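# Seat the front ring on the blade cage, tabs in slots

## Task

Place the front ring onto the blade cage so that each of its upper tabs passes through its matching slot, and leave anything that was already correctly done still in that state when you finish.

## Robot and tools

Robot: two arms, left_arm and right_arm. Each carries an identical five-finger RIGHT hand, so the hands are not mirror images and every hand axis and number means the same thing on both. One reference image comes with the scene. show_instructions (no arguments) displays it again.

Scene frame, used for all readings: the origin is on the floor, under the midpoint between the two arm bases, which sit 0.90 m above it. +x points forward, the way both arms face. +z points up. left_arm is on the +y side; image left and right do not follow the arm names. Positions are in metres, orientation is end_effector_quat_wxyz, and velocities are in m/s and rad/s. Printed poses can be a few cm off, more so at long reach.

Hand point: a point 0.15 m out from the wrist flange along the fingers and 0.05 m in front of the palm. Its +z runs along the straight fingers, which reach 0.06-0.07 m past it. Its +y points out of the palm. Its +x runs across the palm, away from the thumb. A bracket on the little-finger side of the wrist sticks out and can strike things. With the fingers level, the wrist can hang below the hand point, so it may touch the table before the hand does.

Command offsets are given in the arm's own Hand target axes, not in the scene frame.

execute_actions(actions, cameras): actions is a list of actions. Each action is a table of up to 15 rows, one row per 1/30 s step. If a table is shorter, its last row is held until step 15. Every row has 28 numbers, each in [-1, 1], and one row always covers both arms, in this order:
- left dx, dy, dz, rx, ry, rz
- left little, ring, middle, index, thumb_bend, thumb_turn
- left force_limit, speed
- then the same 14 numbers for the right arm.
The pose numbers are an offset from that arm's Hand target as it stood when the action began. They are not absolute poses, and each row counts from that same start, not from the previous row. Repeating an offset therefore moves the arm further. Scale: 1.0 = 0.6 m or 180 degrees. rx, ry, rz together form one rotation vector. Send six zeros to ask nothing new of an arm.

Hand numbers: +1 means open or straight and -1 means curled. For thumb_turn, -1 puts the thumb in front of the palm, opposite the fingers, and +1 puts it beside the palm. force_limit maps -1 to about 0 N and +1 to 10 N at the fingertip (15 N for the two thumb motors). speed runs from near zero at -1 up to full speed at +0.48 and stays full above that; a full stroke at full speed takes 0.49 s. For a gentle grip, close with speed -0.94 or lower. No value means 'unchanged': to keep a hand as it is, resend the eight numbers of its last executed row. If no row has been executed for it yet, send its hand_measured values plus hand_force_limit and hand_speed. A hand with the thumb in front of the palm can enclose objects about 0.035-0.065 m thick, or a handle down to about 0.025 m. Thumb tip against index pad can pinch a light part. To squeeze harder, raise force_limit and send a target more closed than hand_measured. To loosen, send a target more open than hand_measured.

move(target, speed, blend, stop_force, zero, blocking, cameras): drives each hand point along a straight line.
- target: one 28-number row, or a list of up to 15 rows. Every row is an offset from the same starting Hand target, on the same scale as above.
- speed: m/s, 0.002 to 3.2, default 0.25; turning is limited to twice that in rad/s. Give one value, or one per target.
- blend: metres of corner rounding in a list; 0 stops at each target.
- stop_force: 4 to 120 N, one value for both arms. It ends an arm's path once its wrist sensor feels that much push against the motion. It is unreliable while the hand turns. With it, every target must carry the same hand numbers.
- zero: only with stop_force; true rezeroes the sensor before the move.
- blocking=false returns after about 0.5 s; it cannot be combined with stop_force.
A move lasts at most 10 s and does not avoid obstacles or the other arm. Its 'move:' line reports the outcome (done, off_target, moving, held, fault) and which limits acted: paced means the pose was clipped, held means steps were withheld. done only means the arm came within 3 mm and 2 degrees; it does not mean nothing was touched.

Other tools:
- wait(seconds, 0-3600) lets time pass without new commands.
- stop brakes a running move.
- zoom_image(camera, region=[x0,y0,x1,y1], at most 504x504 px) enlarges part of the latest image.
- zero_wrist_force(arm) zeroes that arm's wrist sensor.
- finished_scene(scene=1) ends the scene and cannot be undone.
Cameras: cam_spot_left, cam_spot_right, cam_spot_wide, cam_left_wrist, cam_right_wrist, each 672x504. execute_actions returns images only when actions is empty or cameras requests them.

Readings:
- Hand target is the last commanded pose after clipping, and it is what the next offset counts from. The hand often rests a little short of it; send the missing distance as an offset.
- hand_measured, hand_stopped_by and hand_load_n each list six values in motor order. hand_stopped_by shows moving, target, force, stalled or fault. hand_load_n is positive when the finger is pushed open; if it falls to about 0, the grip was lost.
- Wrist force and Wrist torque are given in the end-effector axes, along with the peak since the last call.
- Joint torques are positive toward a larger joint angle.

Avoid the following:
- Each step, orientation is clipped to within 32 degrees of the current orientation.
- The wrist must not pass close to the arm's own first-joint axis; go around the base instead.
- A net force of about 150 N (±25) on the arm, its tool or its load, or a joint torque reaching its limit, stops that arm for 10 s. The torque limits are 303 N m for the shoulder joints, 138 N m for the elbow and 49.6 N m for each wrist joint. A shoulder or elbow straying more than 7.5 degrees from its planned motion also causes this stop.
- Because the arms are stiff, aiming even slightly past a firm contact can trigger such a stop. Approach contacts slowly with stop_force.
- A clearance check holds back commands that bring the two arms too close. Any hit or press between the arms can fail the scene.
- Motors heat under load or at full stretch: a MOTOR HOT line appears at 70 °C, and at 85 °C the arm is braked for 30 to 60 s.
- Do not drop or release moving parts, slam anything, or press parts very hard.
- Something may occasionally nudge loose parts.
- The ring must remain seated, with no help from the robot, after finishing.

Each tool is called after ">>>" by a JSON object that holds its "method" and its "body".

Reference images:

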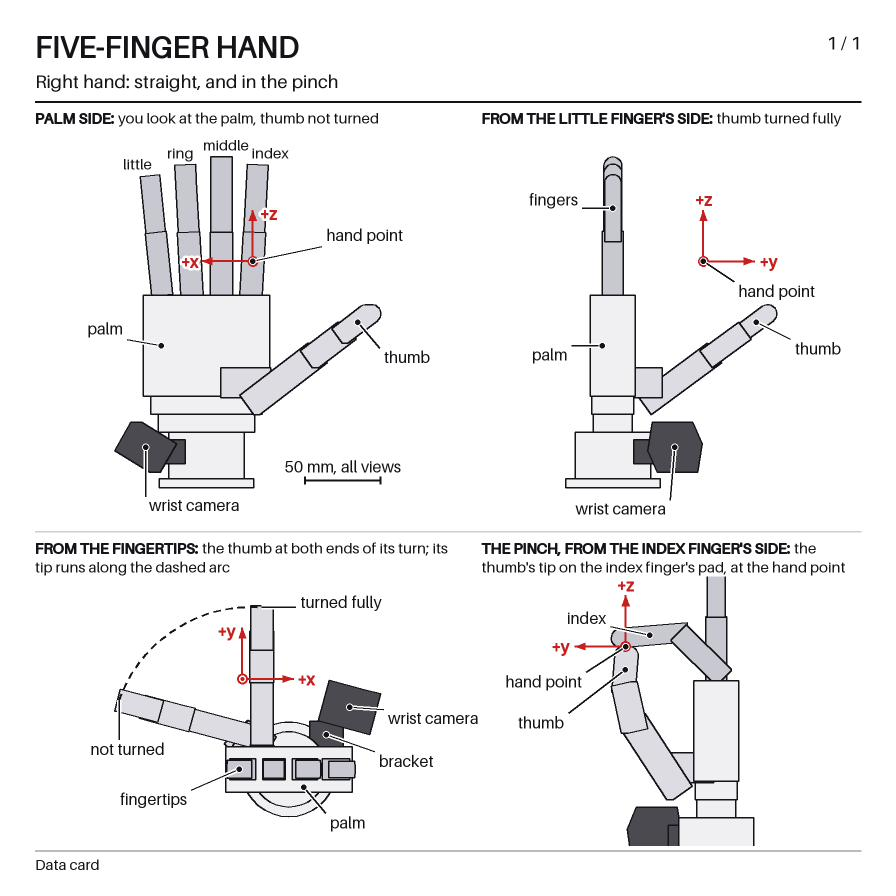

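## Session

>>> {"method": "execute_actions", "body": {"actions": []}}

Scene clock: 0.00 s.
left_arm: end_effector_position=(+0.1375, +0.5604, +1.2066) hand_measured=(+1.000, +1.000, +1.000, +1.000, +1.000, +1.000) hand_load_n=(+0.0, +0.0, +0.0, +0.0, +0.0, +0.0) hand_stopped_by=(target, target, target, target, target, target) hand_force_limit=0.00 hand_speed=-0.80 end_effector_quat_wxyz=(-0.128, -0.022, +0.933, -0.334) | right_arm: end_effector_position=(+0.1266, -0.5259, +1.2045) hand_measured=(+1.000, +1.000, +1.000, +1.000, +1.000, +1.000) hand_load_n=(+0.0, +0.0, +0.5, +0.0, +0.0, +0.0) hand_stopped_by=(target, target, target, target, target, target) hand_force_limit=0.00 hand_speed=-0.80 end_effector_quat_wxyz=(-0.128, -0.069, +0.931, -0.336)
Joint positions: left_arm=[-0.262 -2.06 2.38 1.324 2.3 -1.851] | right_arm=[-0.173 -2.06 2.392 1.344 2.3 -1.851]
Joint velocities: within noise
Joint torques (N m): no reading
Wrist force (N): no reading
Wrist torque (N m): no reading
Wrist force, peak (N): no reading
Hand target: left_arm +0.1375, +0.5604, +1.2066; -0.128, -0.022, +0.933, -0.334 | right_arm +0.1266, -0.5259, +1.2045; -0.128, -0.069, +0.931, -0.336

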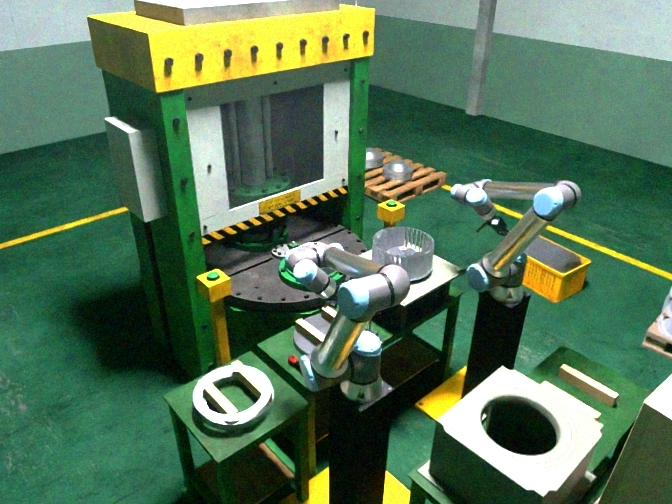

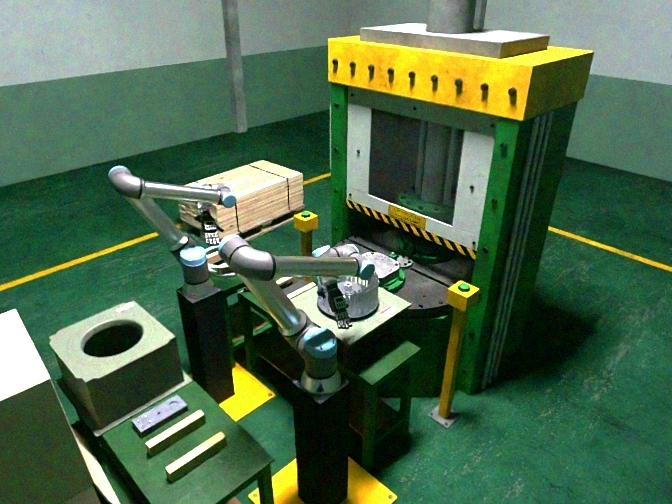

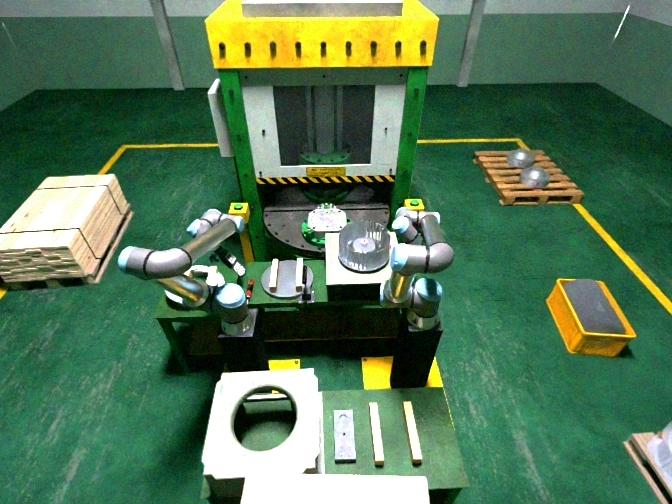

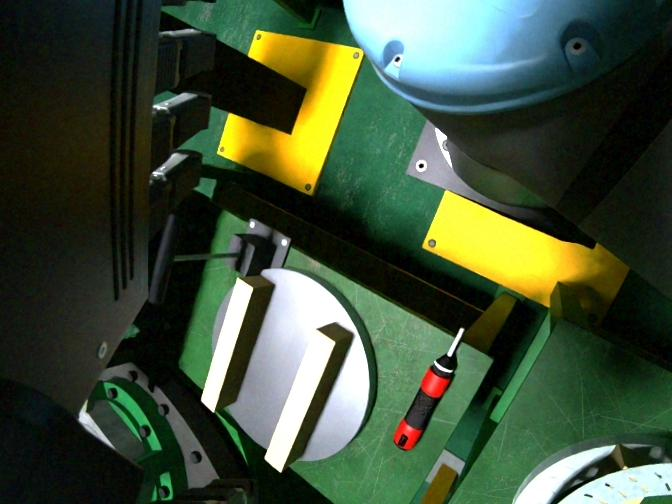

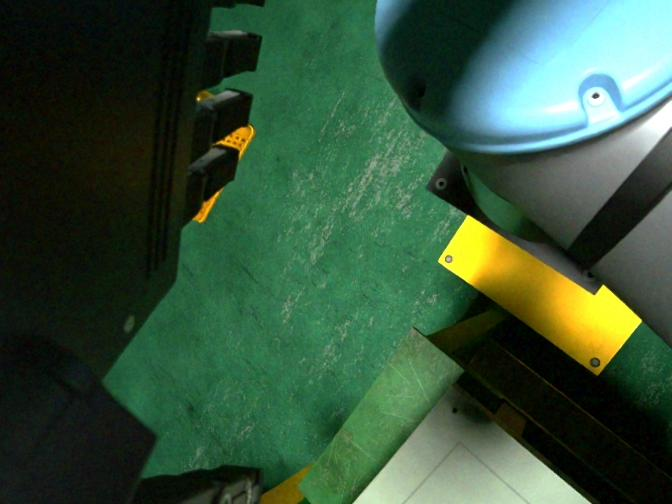

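>>> {"method": "zoom_image", "body": {"camera": "cam_spot_wide", "region": [130, 180, 470, 380]}}

>>> {"method": "zoom_image", "body": {"camera": "cam_spot_left", "region": [160, 200, 470, 440]}}

>>> {"method": "zoom_image", "body": {"camera": "cam_spot_right", "region": [180, 180, 430, 380]}}

Scaled by 1.482.

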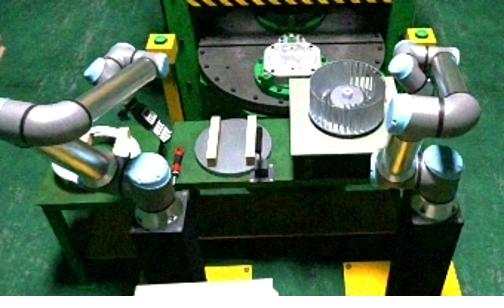

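Scaled by 1.626.

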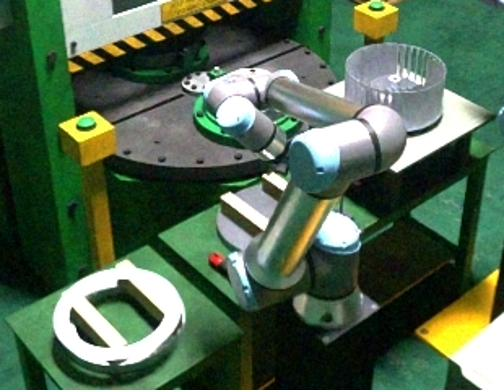

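Scaled by 2.016.

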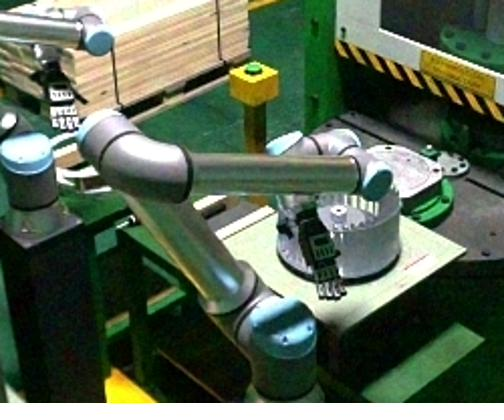

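>>> {"method": "zoom_image", "body": {"camera": "cam_left_wrist", "region": [168, 250, 504, 504]}}

>>> {"method": "zoom_image", "body": {"camera": "cam_left_wrist", "region": [470, 350, 672, 504]}}

>>> {"method": "zoom_image", "body": {"camera": "cam_spot_left", "region": [170, 340, 300, 450]}}

>>> {"method": "zoom_image", "body": {"camera": "cam_spot_wide", "region": [300, 200, 440, 300]}}

Scaled by 1.500 from the camera's image (finer frame: 960x720).

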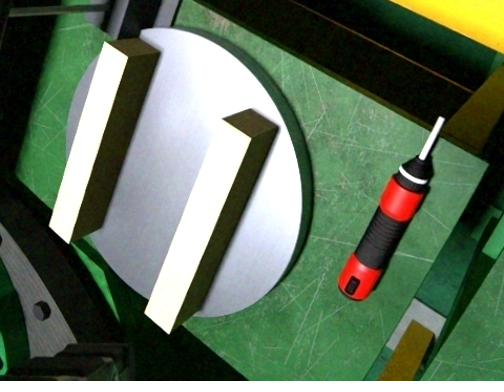

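Scaled by 2.495 from the camera's image (finer frame: 960x720).

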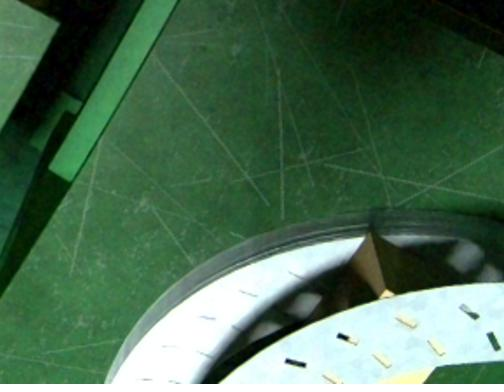

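Scaled by 3.877.

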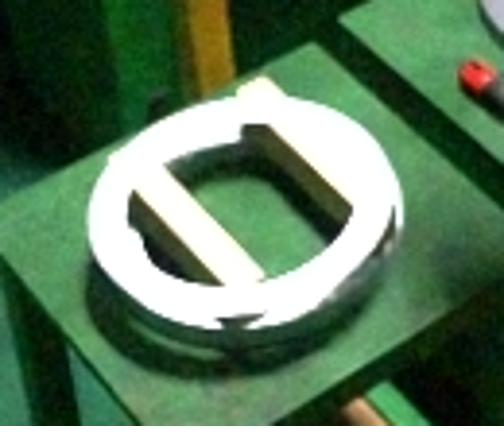

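Scaled by 3.600.

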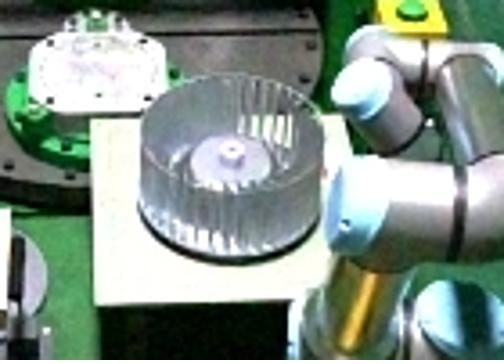

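>>> {"method": "move", "body": {"target": [-0.141, 0.3067, -0.3997, -0.2175, -0.0834, 0.0143, 1,1,1,1,1,1, 0, -0.8, 0,0,0,0,0,0, 1,1,1,1,1,1, 0, -0.8], "speed": 0.25, "cameras": ["cam_left_wrist","cam_spot_wide","cam_spot_left"]}}

Scene clock: 92.73 s.
left_arm: end_effector_position=(+0.2499, +0.8503, +1.2497) hand_measured=(+1.000, +1.000, +1.000, +1.000, +1.000, +1.000) hand_load_n=(-0.5, +0.0, +0.0, +0.0, +0.0, +0.0) hand_stopped_by=(target, target, target, target, target, target) hand_force_limit=0.00 hand_speed=-0.80 end_effector_quat_wxyz=(+0.000, +0.000, +1.000, +0.000) | right_arm: end_effector_position=(+0.1266, -0.5259, +1.2045) hand_measured=(+1.000, +1.000, +1.000, +1.000, +1.000, +1.000) hand_load_n=(+0.0, +0.0, -0.5, +0.0, +0.0, +0.0) hand_stopped_by=(target, target, target, target, target, target) hand_force_limit=0.00 hand_speed=-0.80 end_effector_quat_wxyz=(-0.128, -0.069, +0.931, -0.336)
Joint positions: left_arm=[0.266 -1.827 2.104 1.294 1.571 -1.304] | right_arm=[-0.173 -2.06 2.392 1.344 2.3 -1.851]
Joint torques (N m): left_arm=[-9.44 -22.4 -31.55 3.43 -2.49 -0.55] | right_arm=[-2.29 3.83 -34.32 4.52 1.05 0.67]
Wrist force (N): left_arm=[0.2 -0.9 0.2] | right_arm=[0.1 0.0 0.0]
Wrist torque (N m): left_arm=[-0.06 0.02 0.25] | right_arm=[0.00 -0.01 0.01]
Wrist force, peak (N): left_arm=[0.2 -0.3 1.3] | right_arm=[0.8 -0.3 0.4]
Hand target: left_arm +0.2500, +0.8503, +1.2497; +0.000, +0.000, +1.000, +0.000 | right_arm +0.1266, -0.5259, +1.2045; -0.128, -0.069, +0.931, -0.336
Off the commanded pose: left_arm 0.000 m, 0 deg | right_arm 0.000 m, 0 deg.
move: done
Images, in order (width x height): cam_spot_left 672x504, cam_spot_wide 672x504, cam_left_wrist 672x504.

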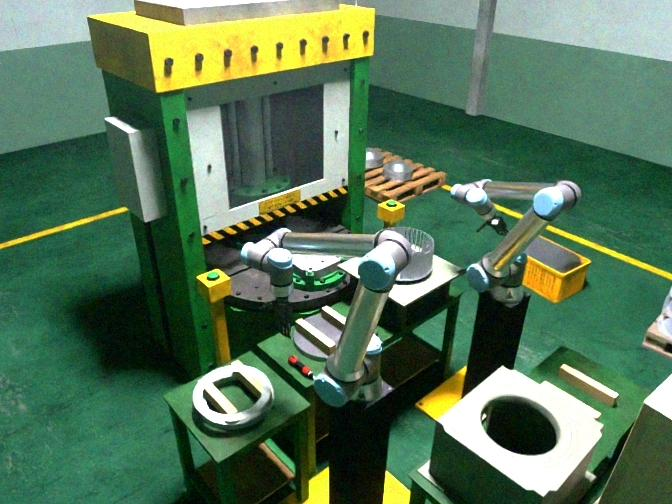

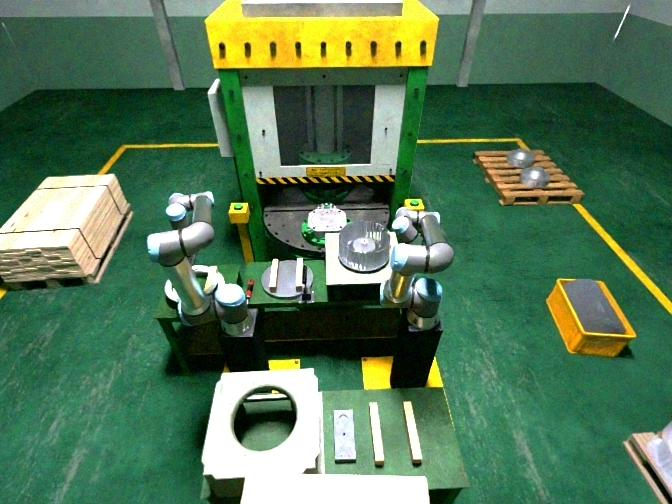

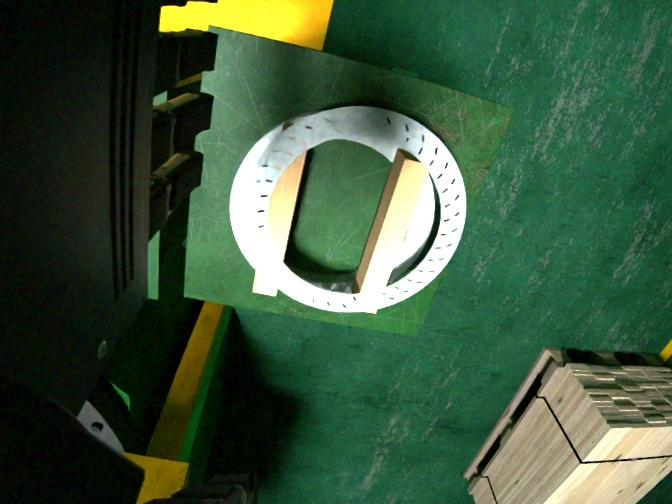

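>>> {"method": "zoom_image", "body": {"camera": "cam_left_wrist", "region": [170, 30, 520, 340]}}

>>> {"method": "zoom_image", "body": {"camera": "cam_left_wrist", "region": [220, 95, 350, 205]}}

>>> {"method": "zoom_image", "body": {"camera": "cam_left_wrist", "region": [340, 95, 470, 205]}}

>>> {"method": "zoom_image", "body": {"camera": "cam_left_wrist", "region": [220, 205, 350, 315]}}

>>> {"method": "zoom_image", "body": {"camera": "cam_left_wrist", "region": [340, 205, 470, 315]}}

Scaled by 1.440 from the camera's image (finer frame: 960x720).

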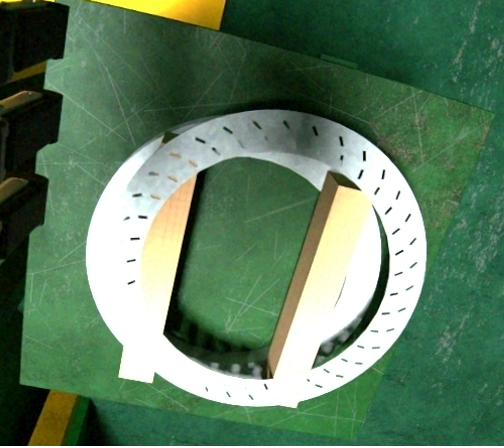

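Scaled by 3.877 from the camera's image (finer frame: 960x720).

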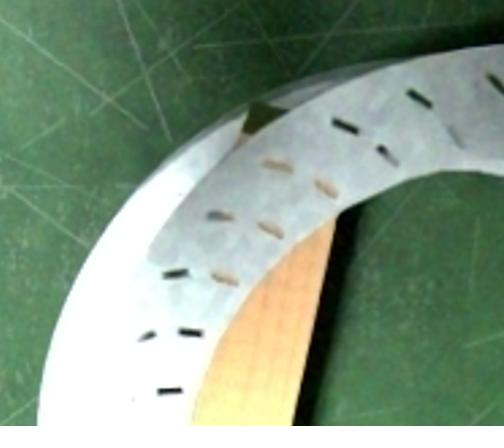

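Scaled by 3.877 from the camera's image (finer frame: 960x720).

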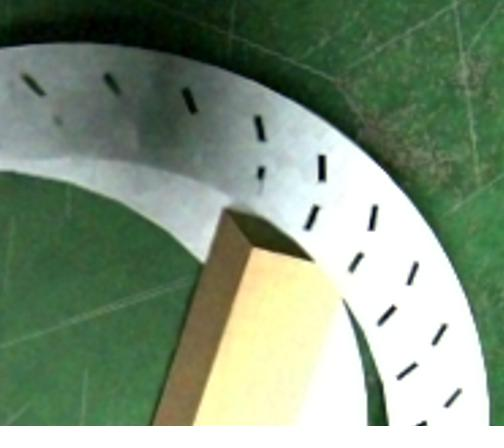

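Scaled by 3.877 from the camera's image (finer frame: 960x720).

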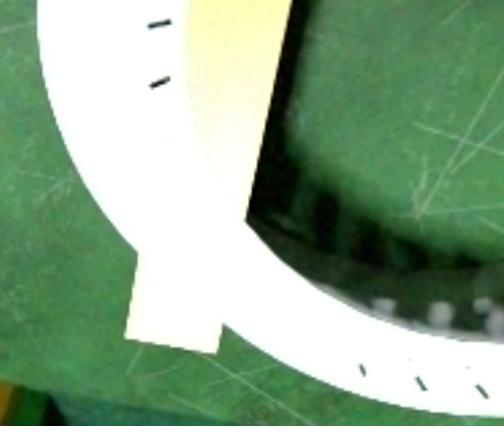

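Scaled by 3.877 from the camera's image (finer frame: 960x720).

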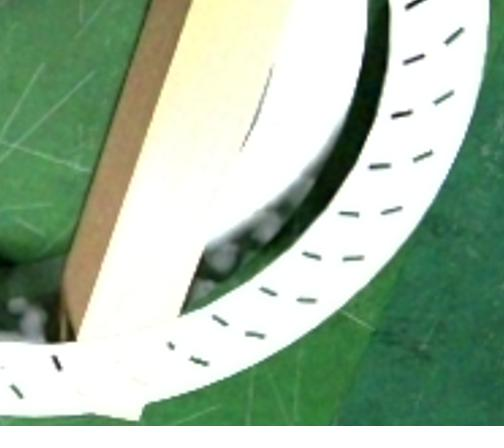

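>>> {"method": "move", "body": {"target": [0, 0, 0.25, 0,0,0, 1,1,1,1,1,1, 0, -0.8, 0,0,0,0,0,0, 1,1,1,1,1,1, 0, -0.8], "speed": 0.25, "cameras": ["cam_left_wrist"]}}

Scene clock: 126.37 s.
left_arm: end_effector_position=(+0.2499, +0.8502, +1.0998) hand_measured=(+1.000, +1.000, +1.000, +1.000, +1.000, +1.000) hand_load_n=(+0.0, +0.0, +0.5, +0.0, +0.0, -0.5) hand_stopped_by=(target, target, target, target, target, target) hand_force_limit=0.00 hand_speed=-0.80 end_effector_quat_wxyz=(+0.000, +0.000, +1.000, +0.000) | right_arm: end_effector_position=(+0.1266, -0.5259, +1.2045) hand_measured=(+1.000, +1.000, +1.000, +1.000, +1.000, +1.000) hand_load_n=(+0.0, +0.0, -0.5, +0.0, +0.0, +0.0) hand_stopped_by=(target, target, target, target, target, target) hand_force_limit=0.00 hand_speed=-0.80 end_effector_quat_wxyz=(-0.128, -0.069, +0.931, -0.336)
Joint positions: left_arm=[0.266 -1.699 2.296 0.974 1.571 -1.304] | right_arm=[-0.173 -2.06 2.392 1.344 2.3 -1.851]
Joint torques (N m): left_arm=[16.19 -17.97 -25.32 1.75 0.66 1.17] | right_arm=[-1.05 3.35 -33.04 4.22 1.06 0.66]
Wrist force (N): left_arm=[0.7 -0.9 0.4] | right_arm=[0.2 -0.1 0.4]
Wrist torque (N m): left_arm=[-0.06 -0.05 -0.08] | right_arm=[-0.05 -0.04 0.01]
Wrist force, peak (N): left_arm=[0.4 -1.1 2.6] | right_arm=[0.7 0.1 0.6]
Hand target: left_arm +0.2499, +0.8503, +1.0997; +0.000, +0.000, +1.000, +0.000 | right_arm +0.1266, -0.5259, +1.2045; -0.128, -0.069, +0.931, -0.336
Off the commanded pose: left_arm 0.000 m, 0 deg | right_arm 0.000 m, 0 deg.
move: done

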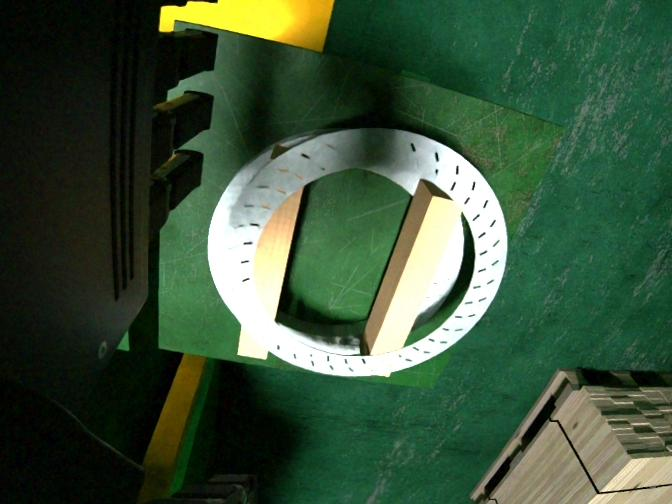

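>>> {"method": "move", "body": {"target": [-0.275, 0.033, -0.178, 0, 0.1556, 0, 1,1,1,1,1,1, 0, -0.8, 0,0,0,0,0,0, 1,1,1,1,1,1, 0, -0.8], "speed": 0.25, "cameras": ["cam_left_wrist"]}}

Scene clock: 189.53 s.
left_arm: end_effector_position=(+0.4149, +0.8700, +1.2064) hand_measured=(+1.000, +1.000, +1.000, +1.000, +1.000, +1.000) hand_load_n=(+0.0, +0.0, +0.0, +0.0, +0.0, +0.0) hand_stopped_by=(target, target, target, target, target, target) hand_force_limit=0.00 hand_speed=-0.80 end_effector_quat_wxyz=(-0.242, +0.000, +0.970, +0.000) | right_arm: end_effector_position=(+0.1266, -0.5259, +1.2045) hand_measured=(+1.000, +1.000, +1.000, +1.000, +1.000, +1.000) hand_load_n=(+0.0, +0.0, +0.0, +0.0, +0.0, +0.0) hand_stopped_by=(target, target, target, target, target, target) hand_force_limit=0.00 hand_speed=-0.80 end_effector_quat_wxyz=(-0.128, -0.069, +0.931, -0.336)
Joint positions: left_arm=[0.161 -1.32 1.818 1.556 1.495 -1.428] | right_arm=[-0.173 -2.06 2.392 1.344 2.3 -1.851]
Joint torques (N m): left_arm=[13.82 -46.2 -39.34 6.71 2.52 1.6] | right_arm=[-2.31 3.49 -33.1 4.55 0.95 1.15]
Wrist force (N): left_arm=[0.1 -0.5 0.1] | right_arm=[0.2 -0.3 0.3]
Wrist torque (N m): left_arm=[-0.05 -0.01 0.07] | right_arm=[-0.07 -0.05 0.01]
Wrist force, peak (N): left_arm=[2.7 -0.9 1.8] | right_arm=[0.3 -0.4 0.7]
Hand target: left_arm +0.4149, +0.8700, +1.2064; -0.242, +0.000, +0.970, +0.000 | right_arm +0.1266, -0.5259, +1.2045; -0.128, -0.069, +0.931, -0.336
Off the commanded pose: left_arm 0.000 m, 0 deg | right_arm 0.000 m, 0 deg.
move: done

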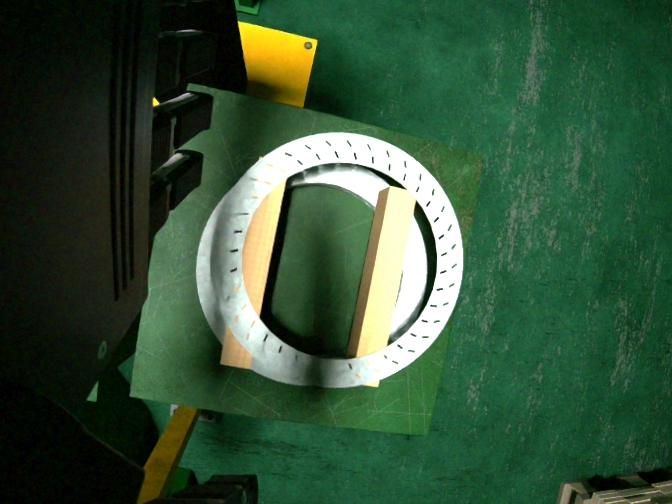

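>>> {"method": "zoom_image", "body": {"camera": "cam_left_wrist", "region": [180, 110, 480, 410]}}

>>> {"method": "zoom_image", "body": {"camera": "cam_left_wrist", "region": [190, 120, 340, 270]}}

>>> {"method": "zoom_image", "body": {"camera": "cam_left_wrist", "region": [330, 120, 480, 270]}}

>>> {"method": "zoom_image", "body": {"camera": "cam_left_wrist", "region": [190, 250, 340, 400]}}

>>> {"method": "zoom_image", "body": {"camera": "cam_left_wrist", "region": [330, 250, 480, 400]}}

Scaled by 1.680 from the camera's image (finer frame: 960x720).

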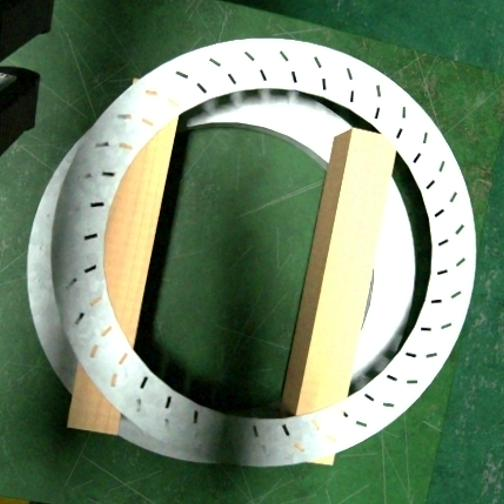

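Scaled by 3.360 from the camera's image (finer frame: 960x720).

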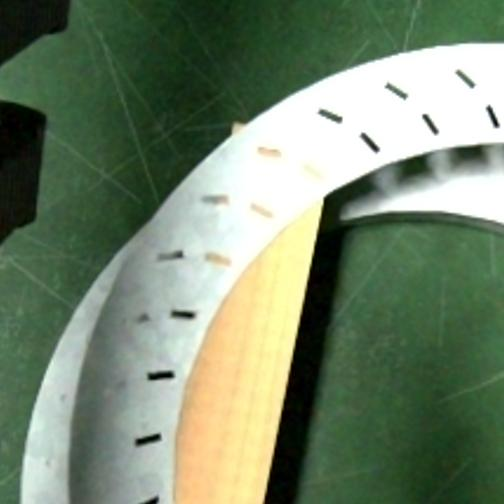

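Scaled by 3.360 from the camera's image (finer frame: 960x720).

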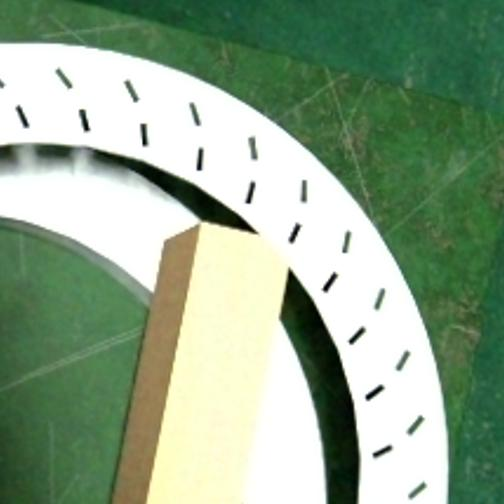

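Scaled by 3.360 from the camera's image (finer frame: 960x720).

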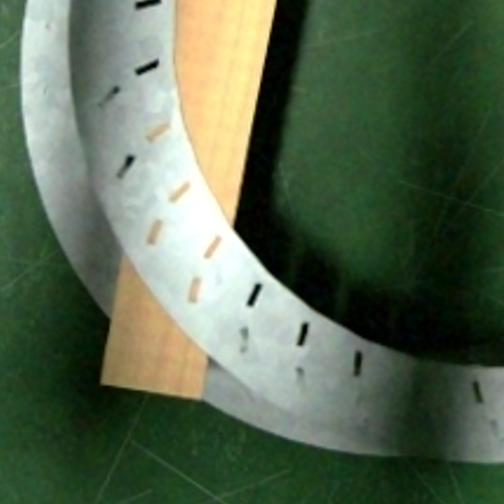

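Scaled by 3.360 from the camera's image (finer frame: 960x720).

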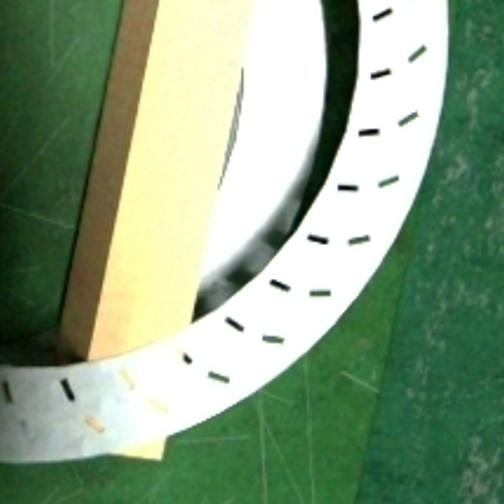

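>>> {"method": "move", "body": {"target": [[0,0,0,0,0,0, 1,1,1,1,1,1, 0, -0.8, 0.0949,-0.2027,-0.2477,-0.2231,0.0658,-0.0094, 1,1,1,1,1,1, 0, -0.8],[0,0,0,0,0,0, 1,1,1,1,1,1, 0, -0.8, -0.4438,0.0379,-0.6415,-0.2231,0.0658,-0.0094, 1,1,1,1,1,1, 0, -0.8]], "speed": 0.25, "blend": [0.03, 0], "cameras": ["cam_right_wrist", "cam_spot_right", "cam_spot_wide"]}}

Scene clock: 235.53 s.
left_arm: end_effector_position=(+0.4149, +0.8700, +1.2064) hand_measured=(+1.000, +1.000, +1.000, +1.000, +1.000, +1.000) hand_load_n=(+0.0, +0.0, +0.0, +0.0, +0.0, +0.0) hand_stopped_by=(target, target, target, target, target, target) hand_force_limit=0.00 hand_speed=-0.80 end_effector_quat_wxyz=(-0.242, +0.000, +0.970, +0.000) | right_arm: end_effector_position=(+0.4506, -0.2500, +1.4004) hand_measured=(+1.000, +1.000, +1.000, +1.000, +1.000, +1.000) hand_load_n=(+0.0, +0.0, +0.0, +0.0, +0.0, +0.0) hand_stopped_by=(target, target, target, target, target, target) hand_force_limit=0.00 hand_speed=-0.80 end_effector_quat_wxyz=(-0.242, +0.000, +0.970, +0.000)
Joint positions: left_arm=[0.161 -1.32 1.818 1.556 1.495 -1.428] | right_arm=[0.117 -1.383 1.538 1.902 1.516 -1.467]
Joint torques (N m): left_arm=[12.14 -45.44 -38.83 6.7 2.37 1.72] | right_arm=[-2.72 -35.55 -43.96 1.77 2.82 -2.43]
Wrist force (N): left_arm=[-0.2 -0.6 0.2] | right_arm=[-0.6 -1.1 1.1]
Wrist torque (N m): left_arm=[-0.07 0.01 0.03] | right_arm=[-0.24 0.04 -0.02]
Wrist force, peak (N): left_arm=[-0.5 -1.1 0.4] | right_arm=[0.5 -2.6 0.6]
Hand target: left_arm +0.4149, +0.8700, +1.2064; -0.242, +0.000, +0.970, +0.000 | right_arm +0.4508, -0.2500, +1.4004; -0.242, +0.000, +0.970, +0.000
Off the commanded pose: left_arm 0.000 m, 0 deg | right_arm 0.000 m, 0 deg.
move: done
Images, in order (width x height): cam_spot_right 672x504, cam_spot_wide 672x504, cam_right_wrist 672x504.

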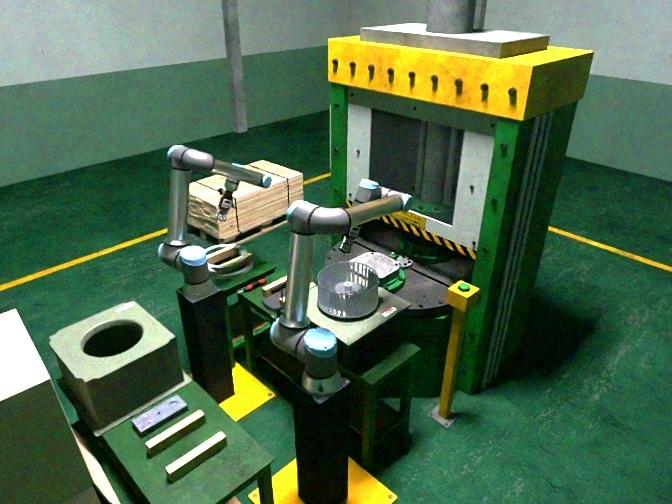

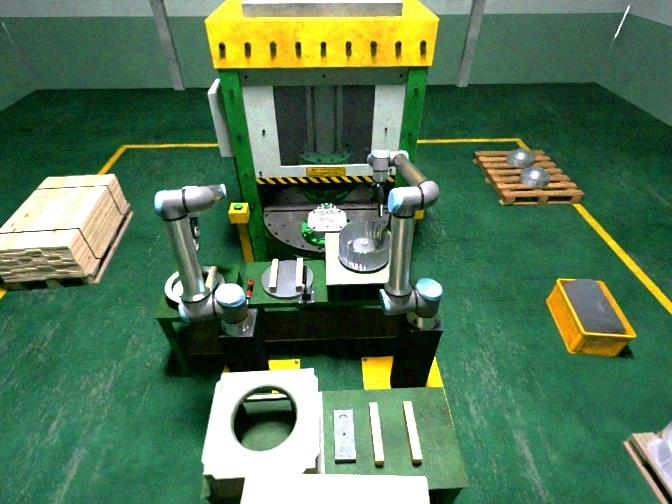

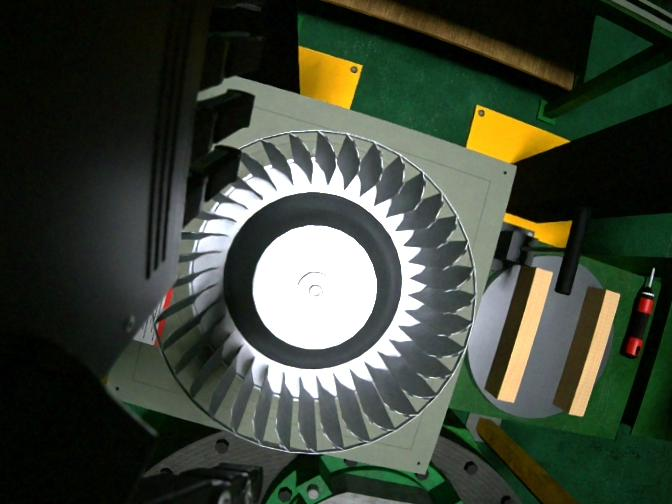

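>>> {"method": "zoom_image", "body": {"camera": "cam_right_wrist", "region": [150, 120, 320, 290]}}

>>> {"method": "zoom_image", "body": {"camera": "cam_right_wrist", "region": [310, 120, 480, 290]}}

>>> {"method": "zoom_image", "body": {"camera": "cam_right_wrist", "region": [150, 285, 320, 455]}}

>>> {"method": "zoom_image", "body": {"camera": "cam_right_wrist", "region": [310, 285, 480, 455]}}

Scaled by 2.965 from the camera's image (finer frame: 960x720).

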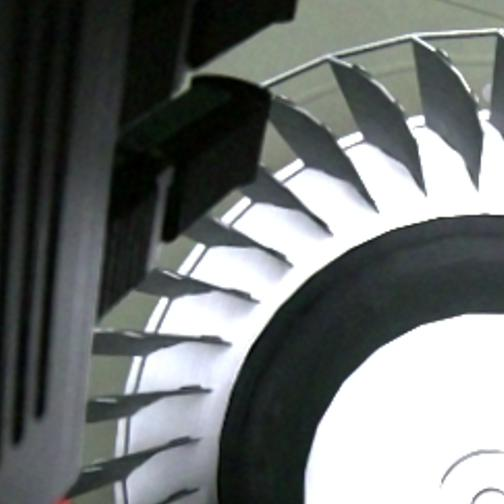

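Scaled by 2.965 from the camera's image (finer frame: 960x720).

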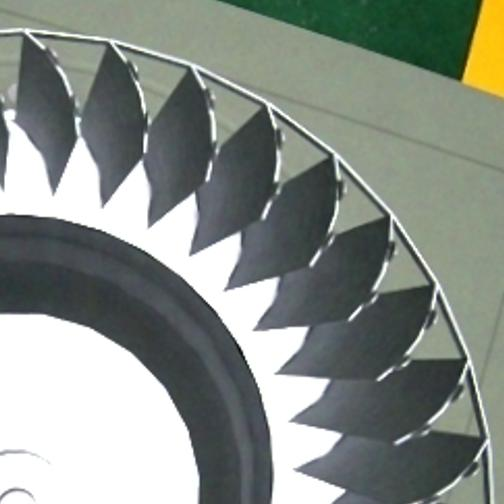

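Scaled by 2.965 from the camera's image (finer frame: 960x720).

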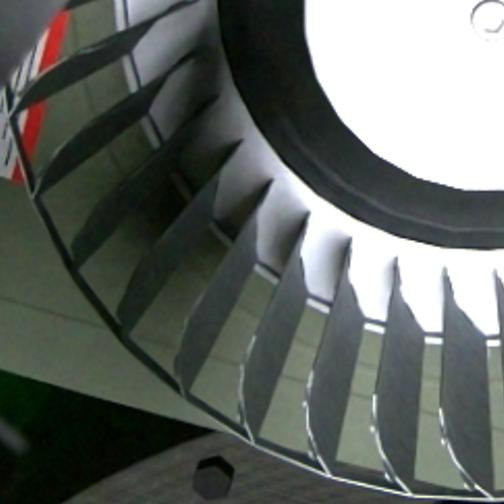

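Scaled by 2.965 from the camera's image (finer frame: 960x720).

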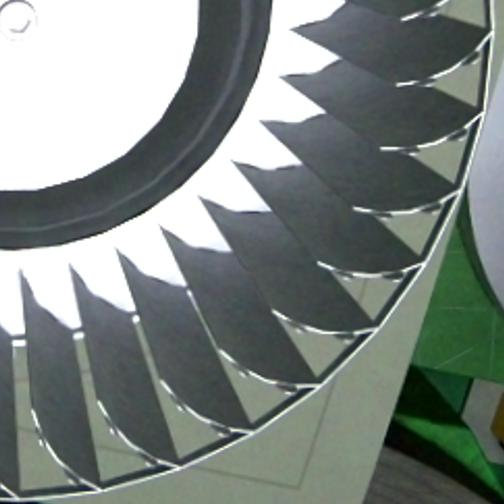

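>>> {"method": "execute_actions", "body": {"actions": [], "cameras": ["cam_spot_left", "cam_spot_wide", "cam_spot_right"]}}

>>> {"method": "zoom_image", "body": {"camera": "cam_spot_left", "region": [350, 210, 450, 300]}}

>>> {"method": "zoom_image", "body": {"camera": "cam_spot_right", "region": [300, 240, 400, 330]}}

>>> {"method": "zoom_image", "body": {"camera": "cam_spot_wide", "region": [320, 210, 420, 300]}}

Scene clock: 321.17 s.
left_arm: end_effector_position=(+0.4149, +0.8700, +1.2064) hand_measured=(+1.000, +1.000, +1.000, +1.000, +1.000, +1.000) hand_load_n=(+0.0, +0.0, +0.0, +0.0, +0.0, +0.0) hand_stopped_by=(target, target, target, target, target, target) hand_force_limit=0.00 hand_speed=-0.80 end_effector_quat_wxyz=(-0.242, +0.000, +0.970, +0.000) | right_arm: end_effector_position=(+0.4508, -0.2500, +1.4004) hand_measured=(+1.000, +1.000, +1.000, +1.000, +1.000, +1.000) hand_load_n=(+0.0, +0.0, +0.0, +0.0, +0.0, +0.0) hand_stopped_by=(target, target, target, target, target, target) hand_force_limit=0.00 hand_speed=-0.80 end_effector_quat_wxyz=(-0.242, +0.000, +0.970, +0.000)
Joint positions: left_arm=[0.161 -1.32 1.818 1.556 1.495 -1.428] | right_arm=[0.117 -1.383 1.537 1.902 1.516 -1.467]
Joint velocities: within noise
Joint torques (N m): left_arm=[10.95 -46.52 -38.67 6.75 2.01 -0.22] | right_arm=[-14.88 -41.29 -42.11 1.67 1.77 2.4]
Wrist force (N): left_arm=[-0.3 -0.5 -0.3] | right_arm=[-0.8 -1.3 0.7]
Wrist torque (N m): left_arm=[-0.04 0.06 0.02] | right_arm=[-0.25 0.08 -0.04]
Wrist force, peak (N): left_arm=[-0.1 -1.2 -0.3] | right_arm=[-0.8 -1.4 1.3]
Hand target: left_arm +0.4149, +0.8700, +1.2064; -0.242, +0.000, +0.970, +0.000 | right_arm +0.4508, -0.2500, +1.4004; -0.242, +0.000, +0.970, +0.000
Off the commanded pose: left_arm 0.000 m, 0 deg | right_arm 0.000 m, 0 deg.
Images, in order (width x height): cam_spot_left 672x504, cam_spot_right 672x504, cam_spot_wide 672x504.

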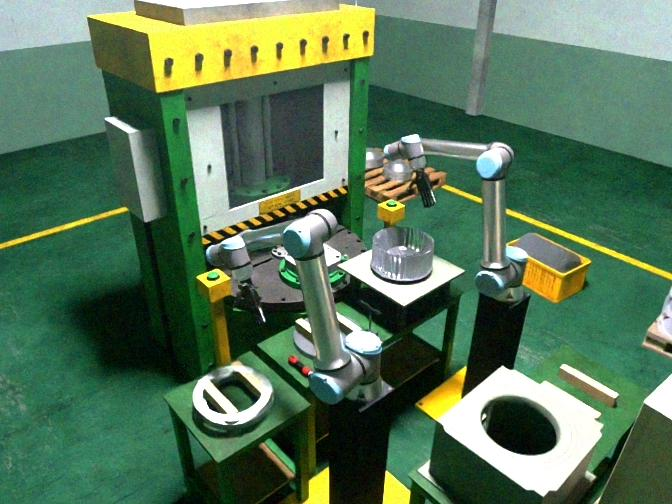

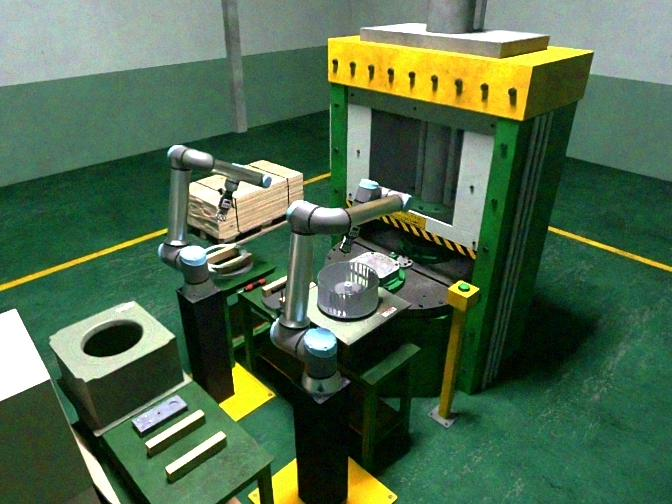

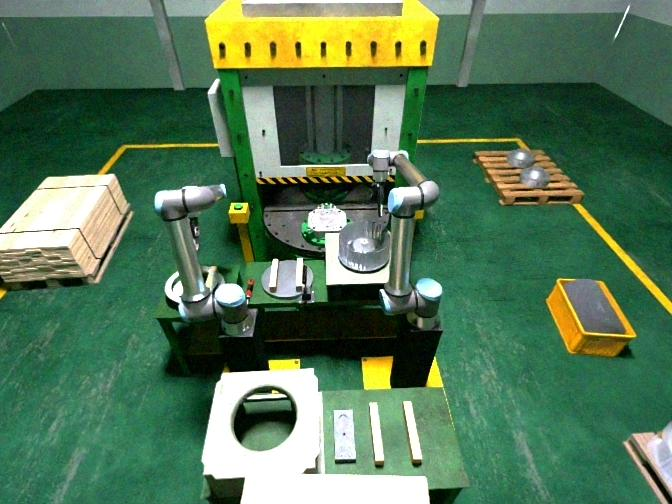

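Scaled by 5.040.

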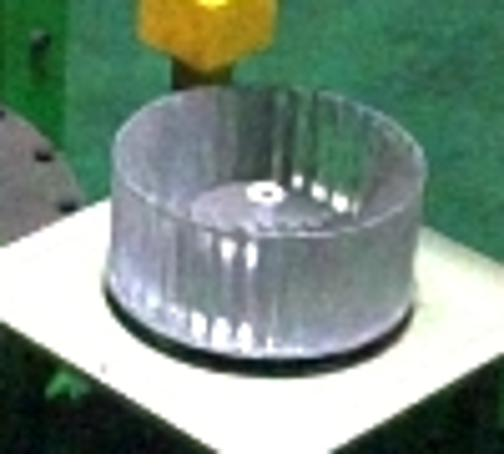

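Scaled by 5.040.

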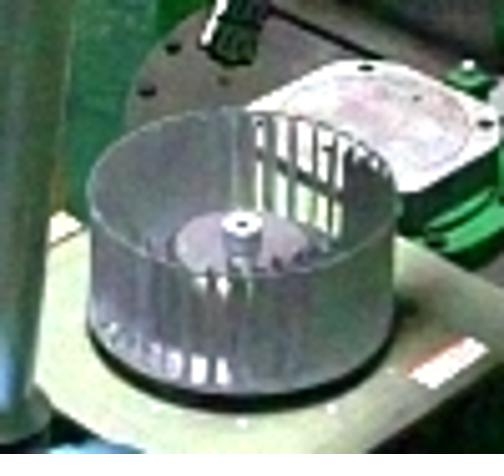

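Scaled by 5.040.

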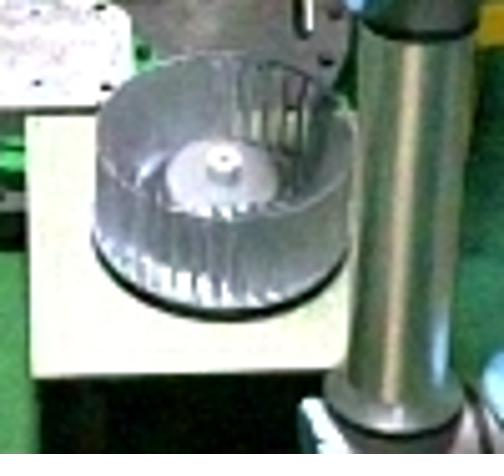

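>>> {"method": "move", "body": {"target": [0,0,0,0,0,0, 1,1,1,1,1,1, 0, -0.8, 0.0782,0,-0.1472,0,0,0, 1,1,1,1,1,1, 0, -0.8], "speed": 0.25, "cameras": ["cam_right_wrist"]}}

Scene clock: 330.53 s.
left_arm: end_effector_position=(+0.4149, +0.8700, +1.2064) hand_measured=(+1.000, +1.000, +1.000, +1.000, +1.000, +1.000) hand_load_n=(+0.0, +0.0, +0.0, +0.0, +0.0, +0.0) hand_stopped_by=(target, target, target, target, target, target) hand_force_limit=0.00 hand_speed=-0.80 end_effector_quat_wxyz=(-0.242, +0.000, +0.970, +0.000) | right_arm: end_effector_position=(+0.4508, -0.2500, +1.5003) hand_measured=(+1.000, +1.000, +1.000, +1.000, +1.000, +1.000) hand_load_n=(+0.0, +0.0, +0.0, +0.0, +0.0, +0.0) hand_stopped_by=(target, target, target, target, target, target) hand_force_limit=0.00 hand_speed=-0.80 end_effector_quat_wxyz=(-0.242, +0.000, +0.970, +0.000)
Joint positions: left_arm=[0.161 -1.32 1.818 1.556 1.495 -1.428] | right_arm=[0.117 -1.394 1.375 2.076 1.516 -1.467]
Joint torques (N m): left_arm=[10.03 -46.5 -38.38 6.54 1.83 -0.27] | right_arm=[7.2 -43.84 -43.75 6 1.94 2.09]
Wrist force (N): left_arm=[0.2 -0.8 -0.2] | right_arm=[-0.5 -1.2 0.9]
Wrist torque (N m): left_arm=[-0.08 -0.03 0.05] | right_arm=[-0.26 0.03 -0.02]
Wrist force, peak (N): left_arm=[-0.2 -1.1 0.2] | right_arm=[-1.8 -1.0 3.0]
Hand target: left_arm +0.4149, +0.8700, +1.2064; -0.242, +0.000, +0.970, +0.000 | right_arm +0.4508, -0.2500, +1.5004; -0.242, +0.000, +0.970, +0.000
Off the commanded pose: left_arm 0.000 m, 0 deg | right_arm 0.000 m, 0 deg.
move: done

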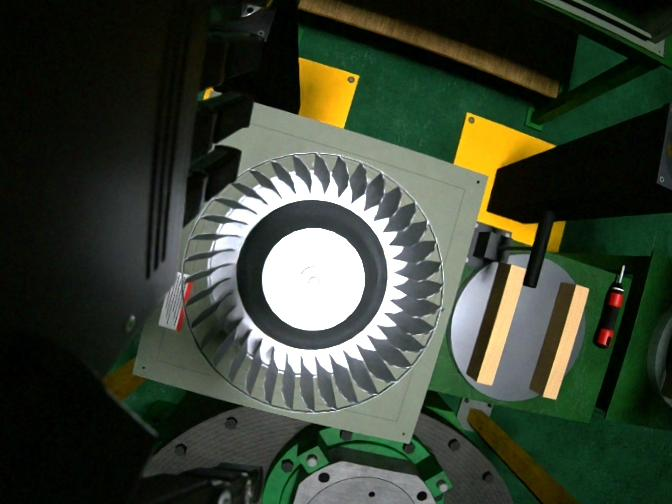

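>>> {"method": "zoom_image", "body": {"camera": "cam_right_wrist", "region": [260, 140, 360, 215]}}

>>> {"method": "zoom_image", "body": {"camera": "cam_right_wrist", "region": [370, 230, 470, 305]}}

>>> {"method": "zoom_image", "body": {"camera": "cam_right_wrist", "region": [260, 350, 360, 425]}}

>>> {"method": "zoom_image", "body": {"camera": "cam_right_wrist", "region": [160, 250, 260, 325]}}

Scaled by 5.040 from the camera's image (finer frame: 960x720).

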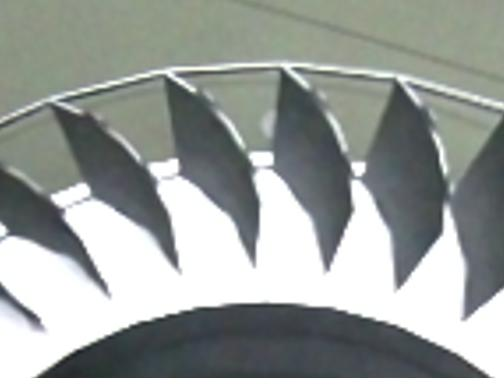

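Scaled by 5.040 from the camera's image (finer frame: 960x720).

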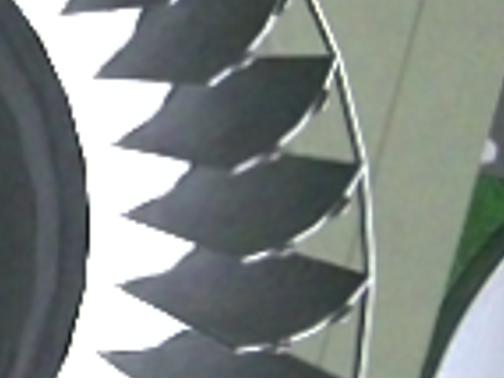

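Scaled by 5.040 from the camera's image (finer frame: 960x720).

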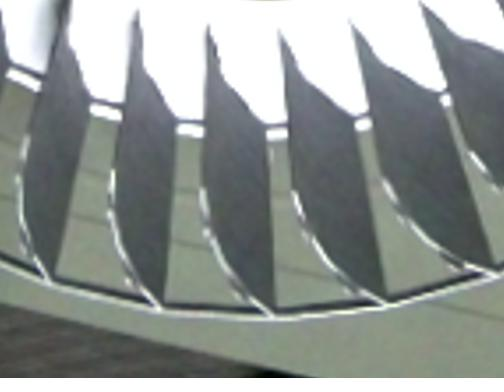

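Scaled by 5.040 from the camera's image (finer frame: 960x720).

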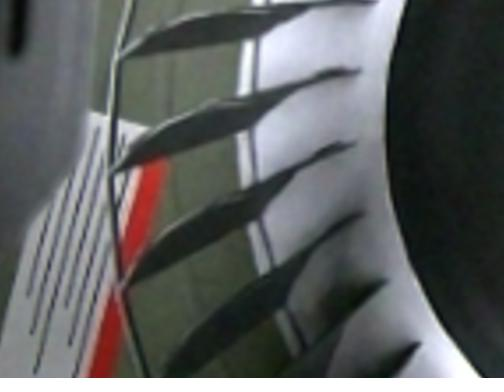

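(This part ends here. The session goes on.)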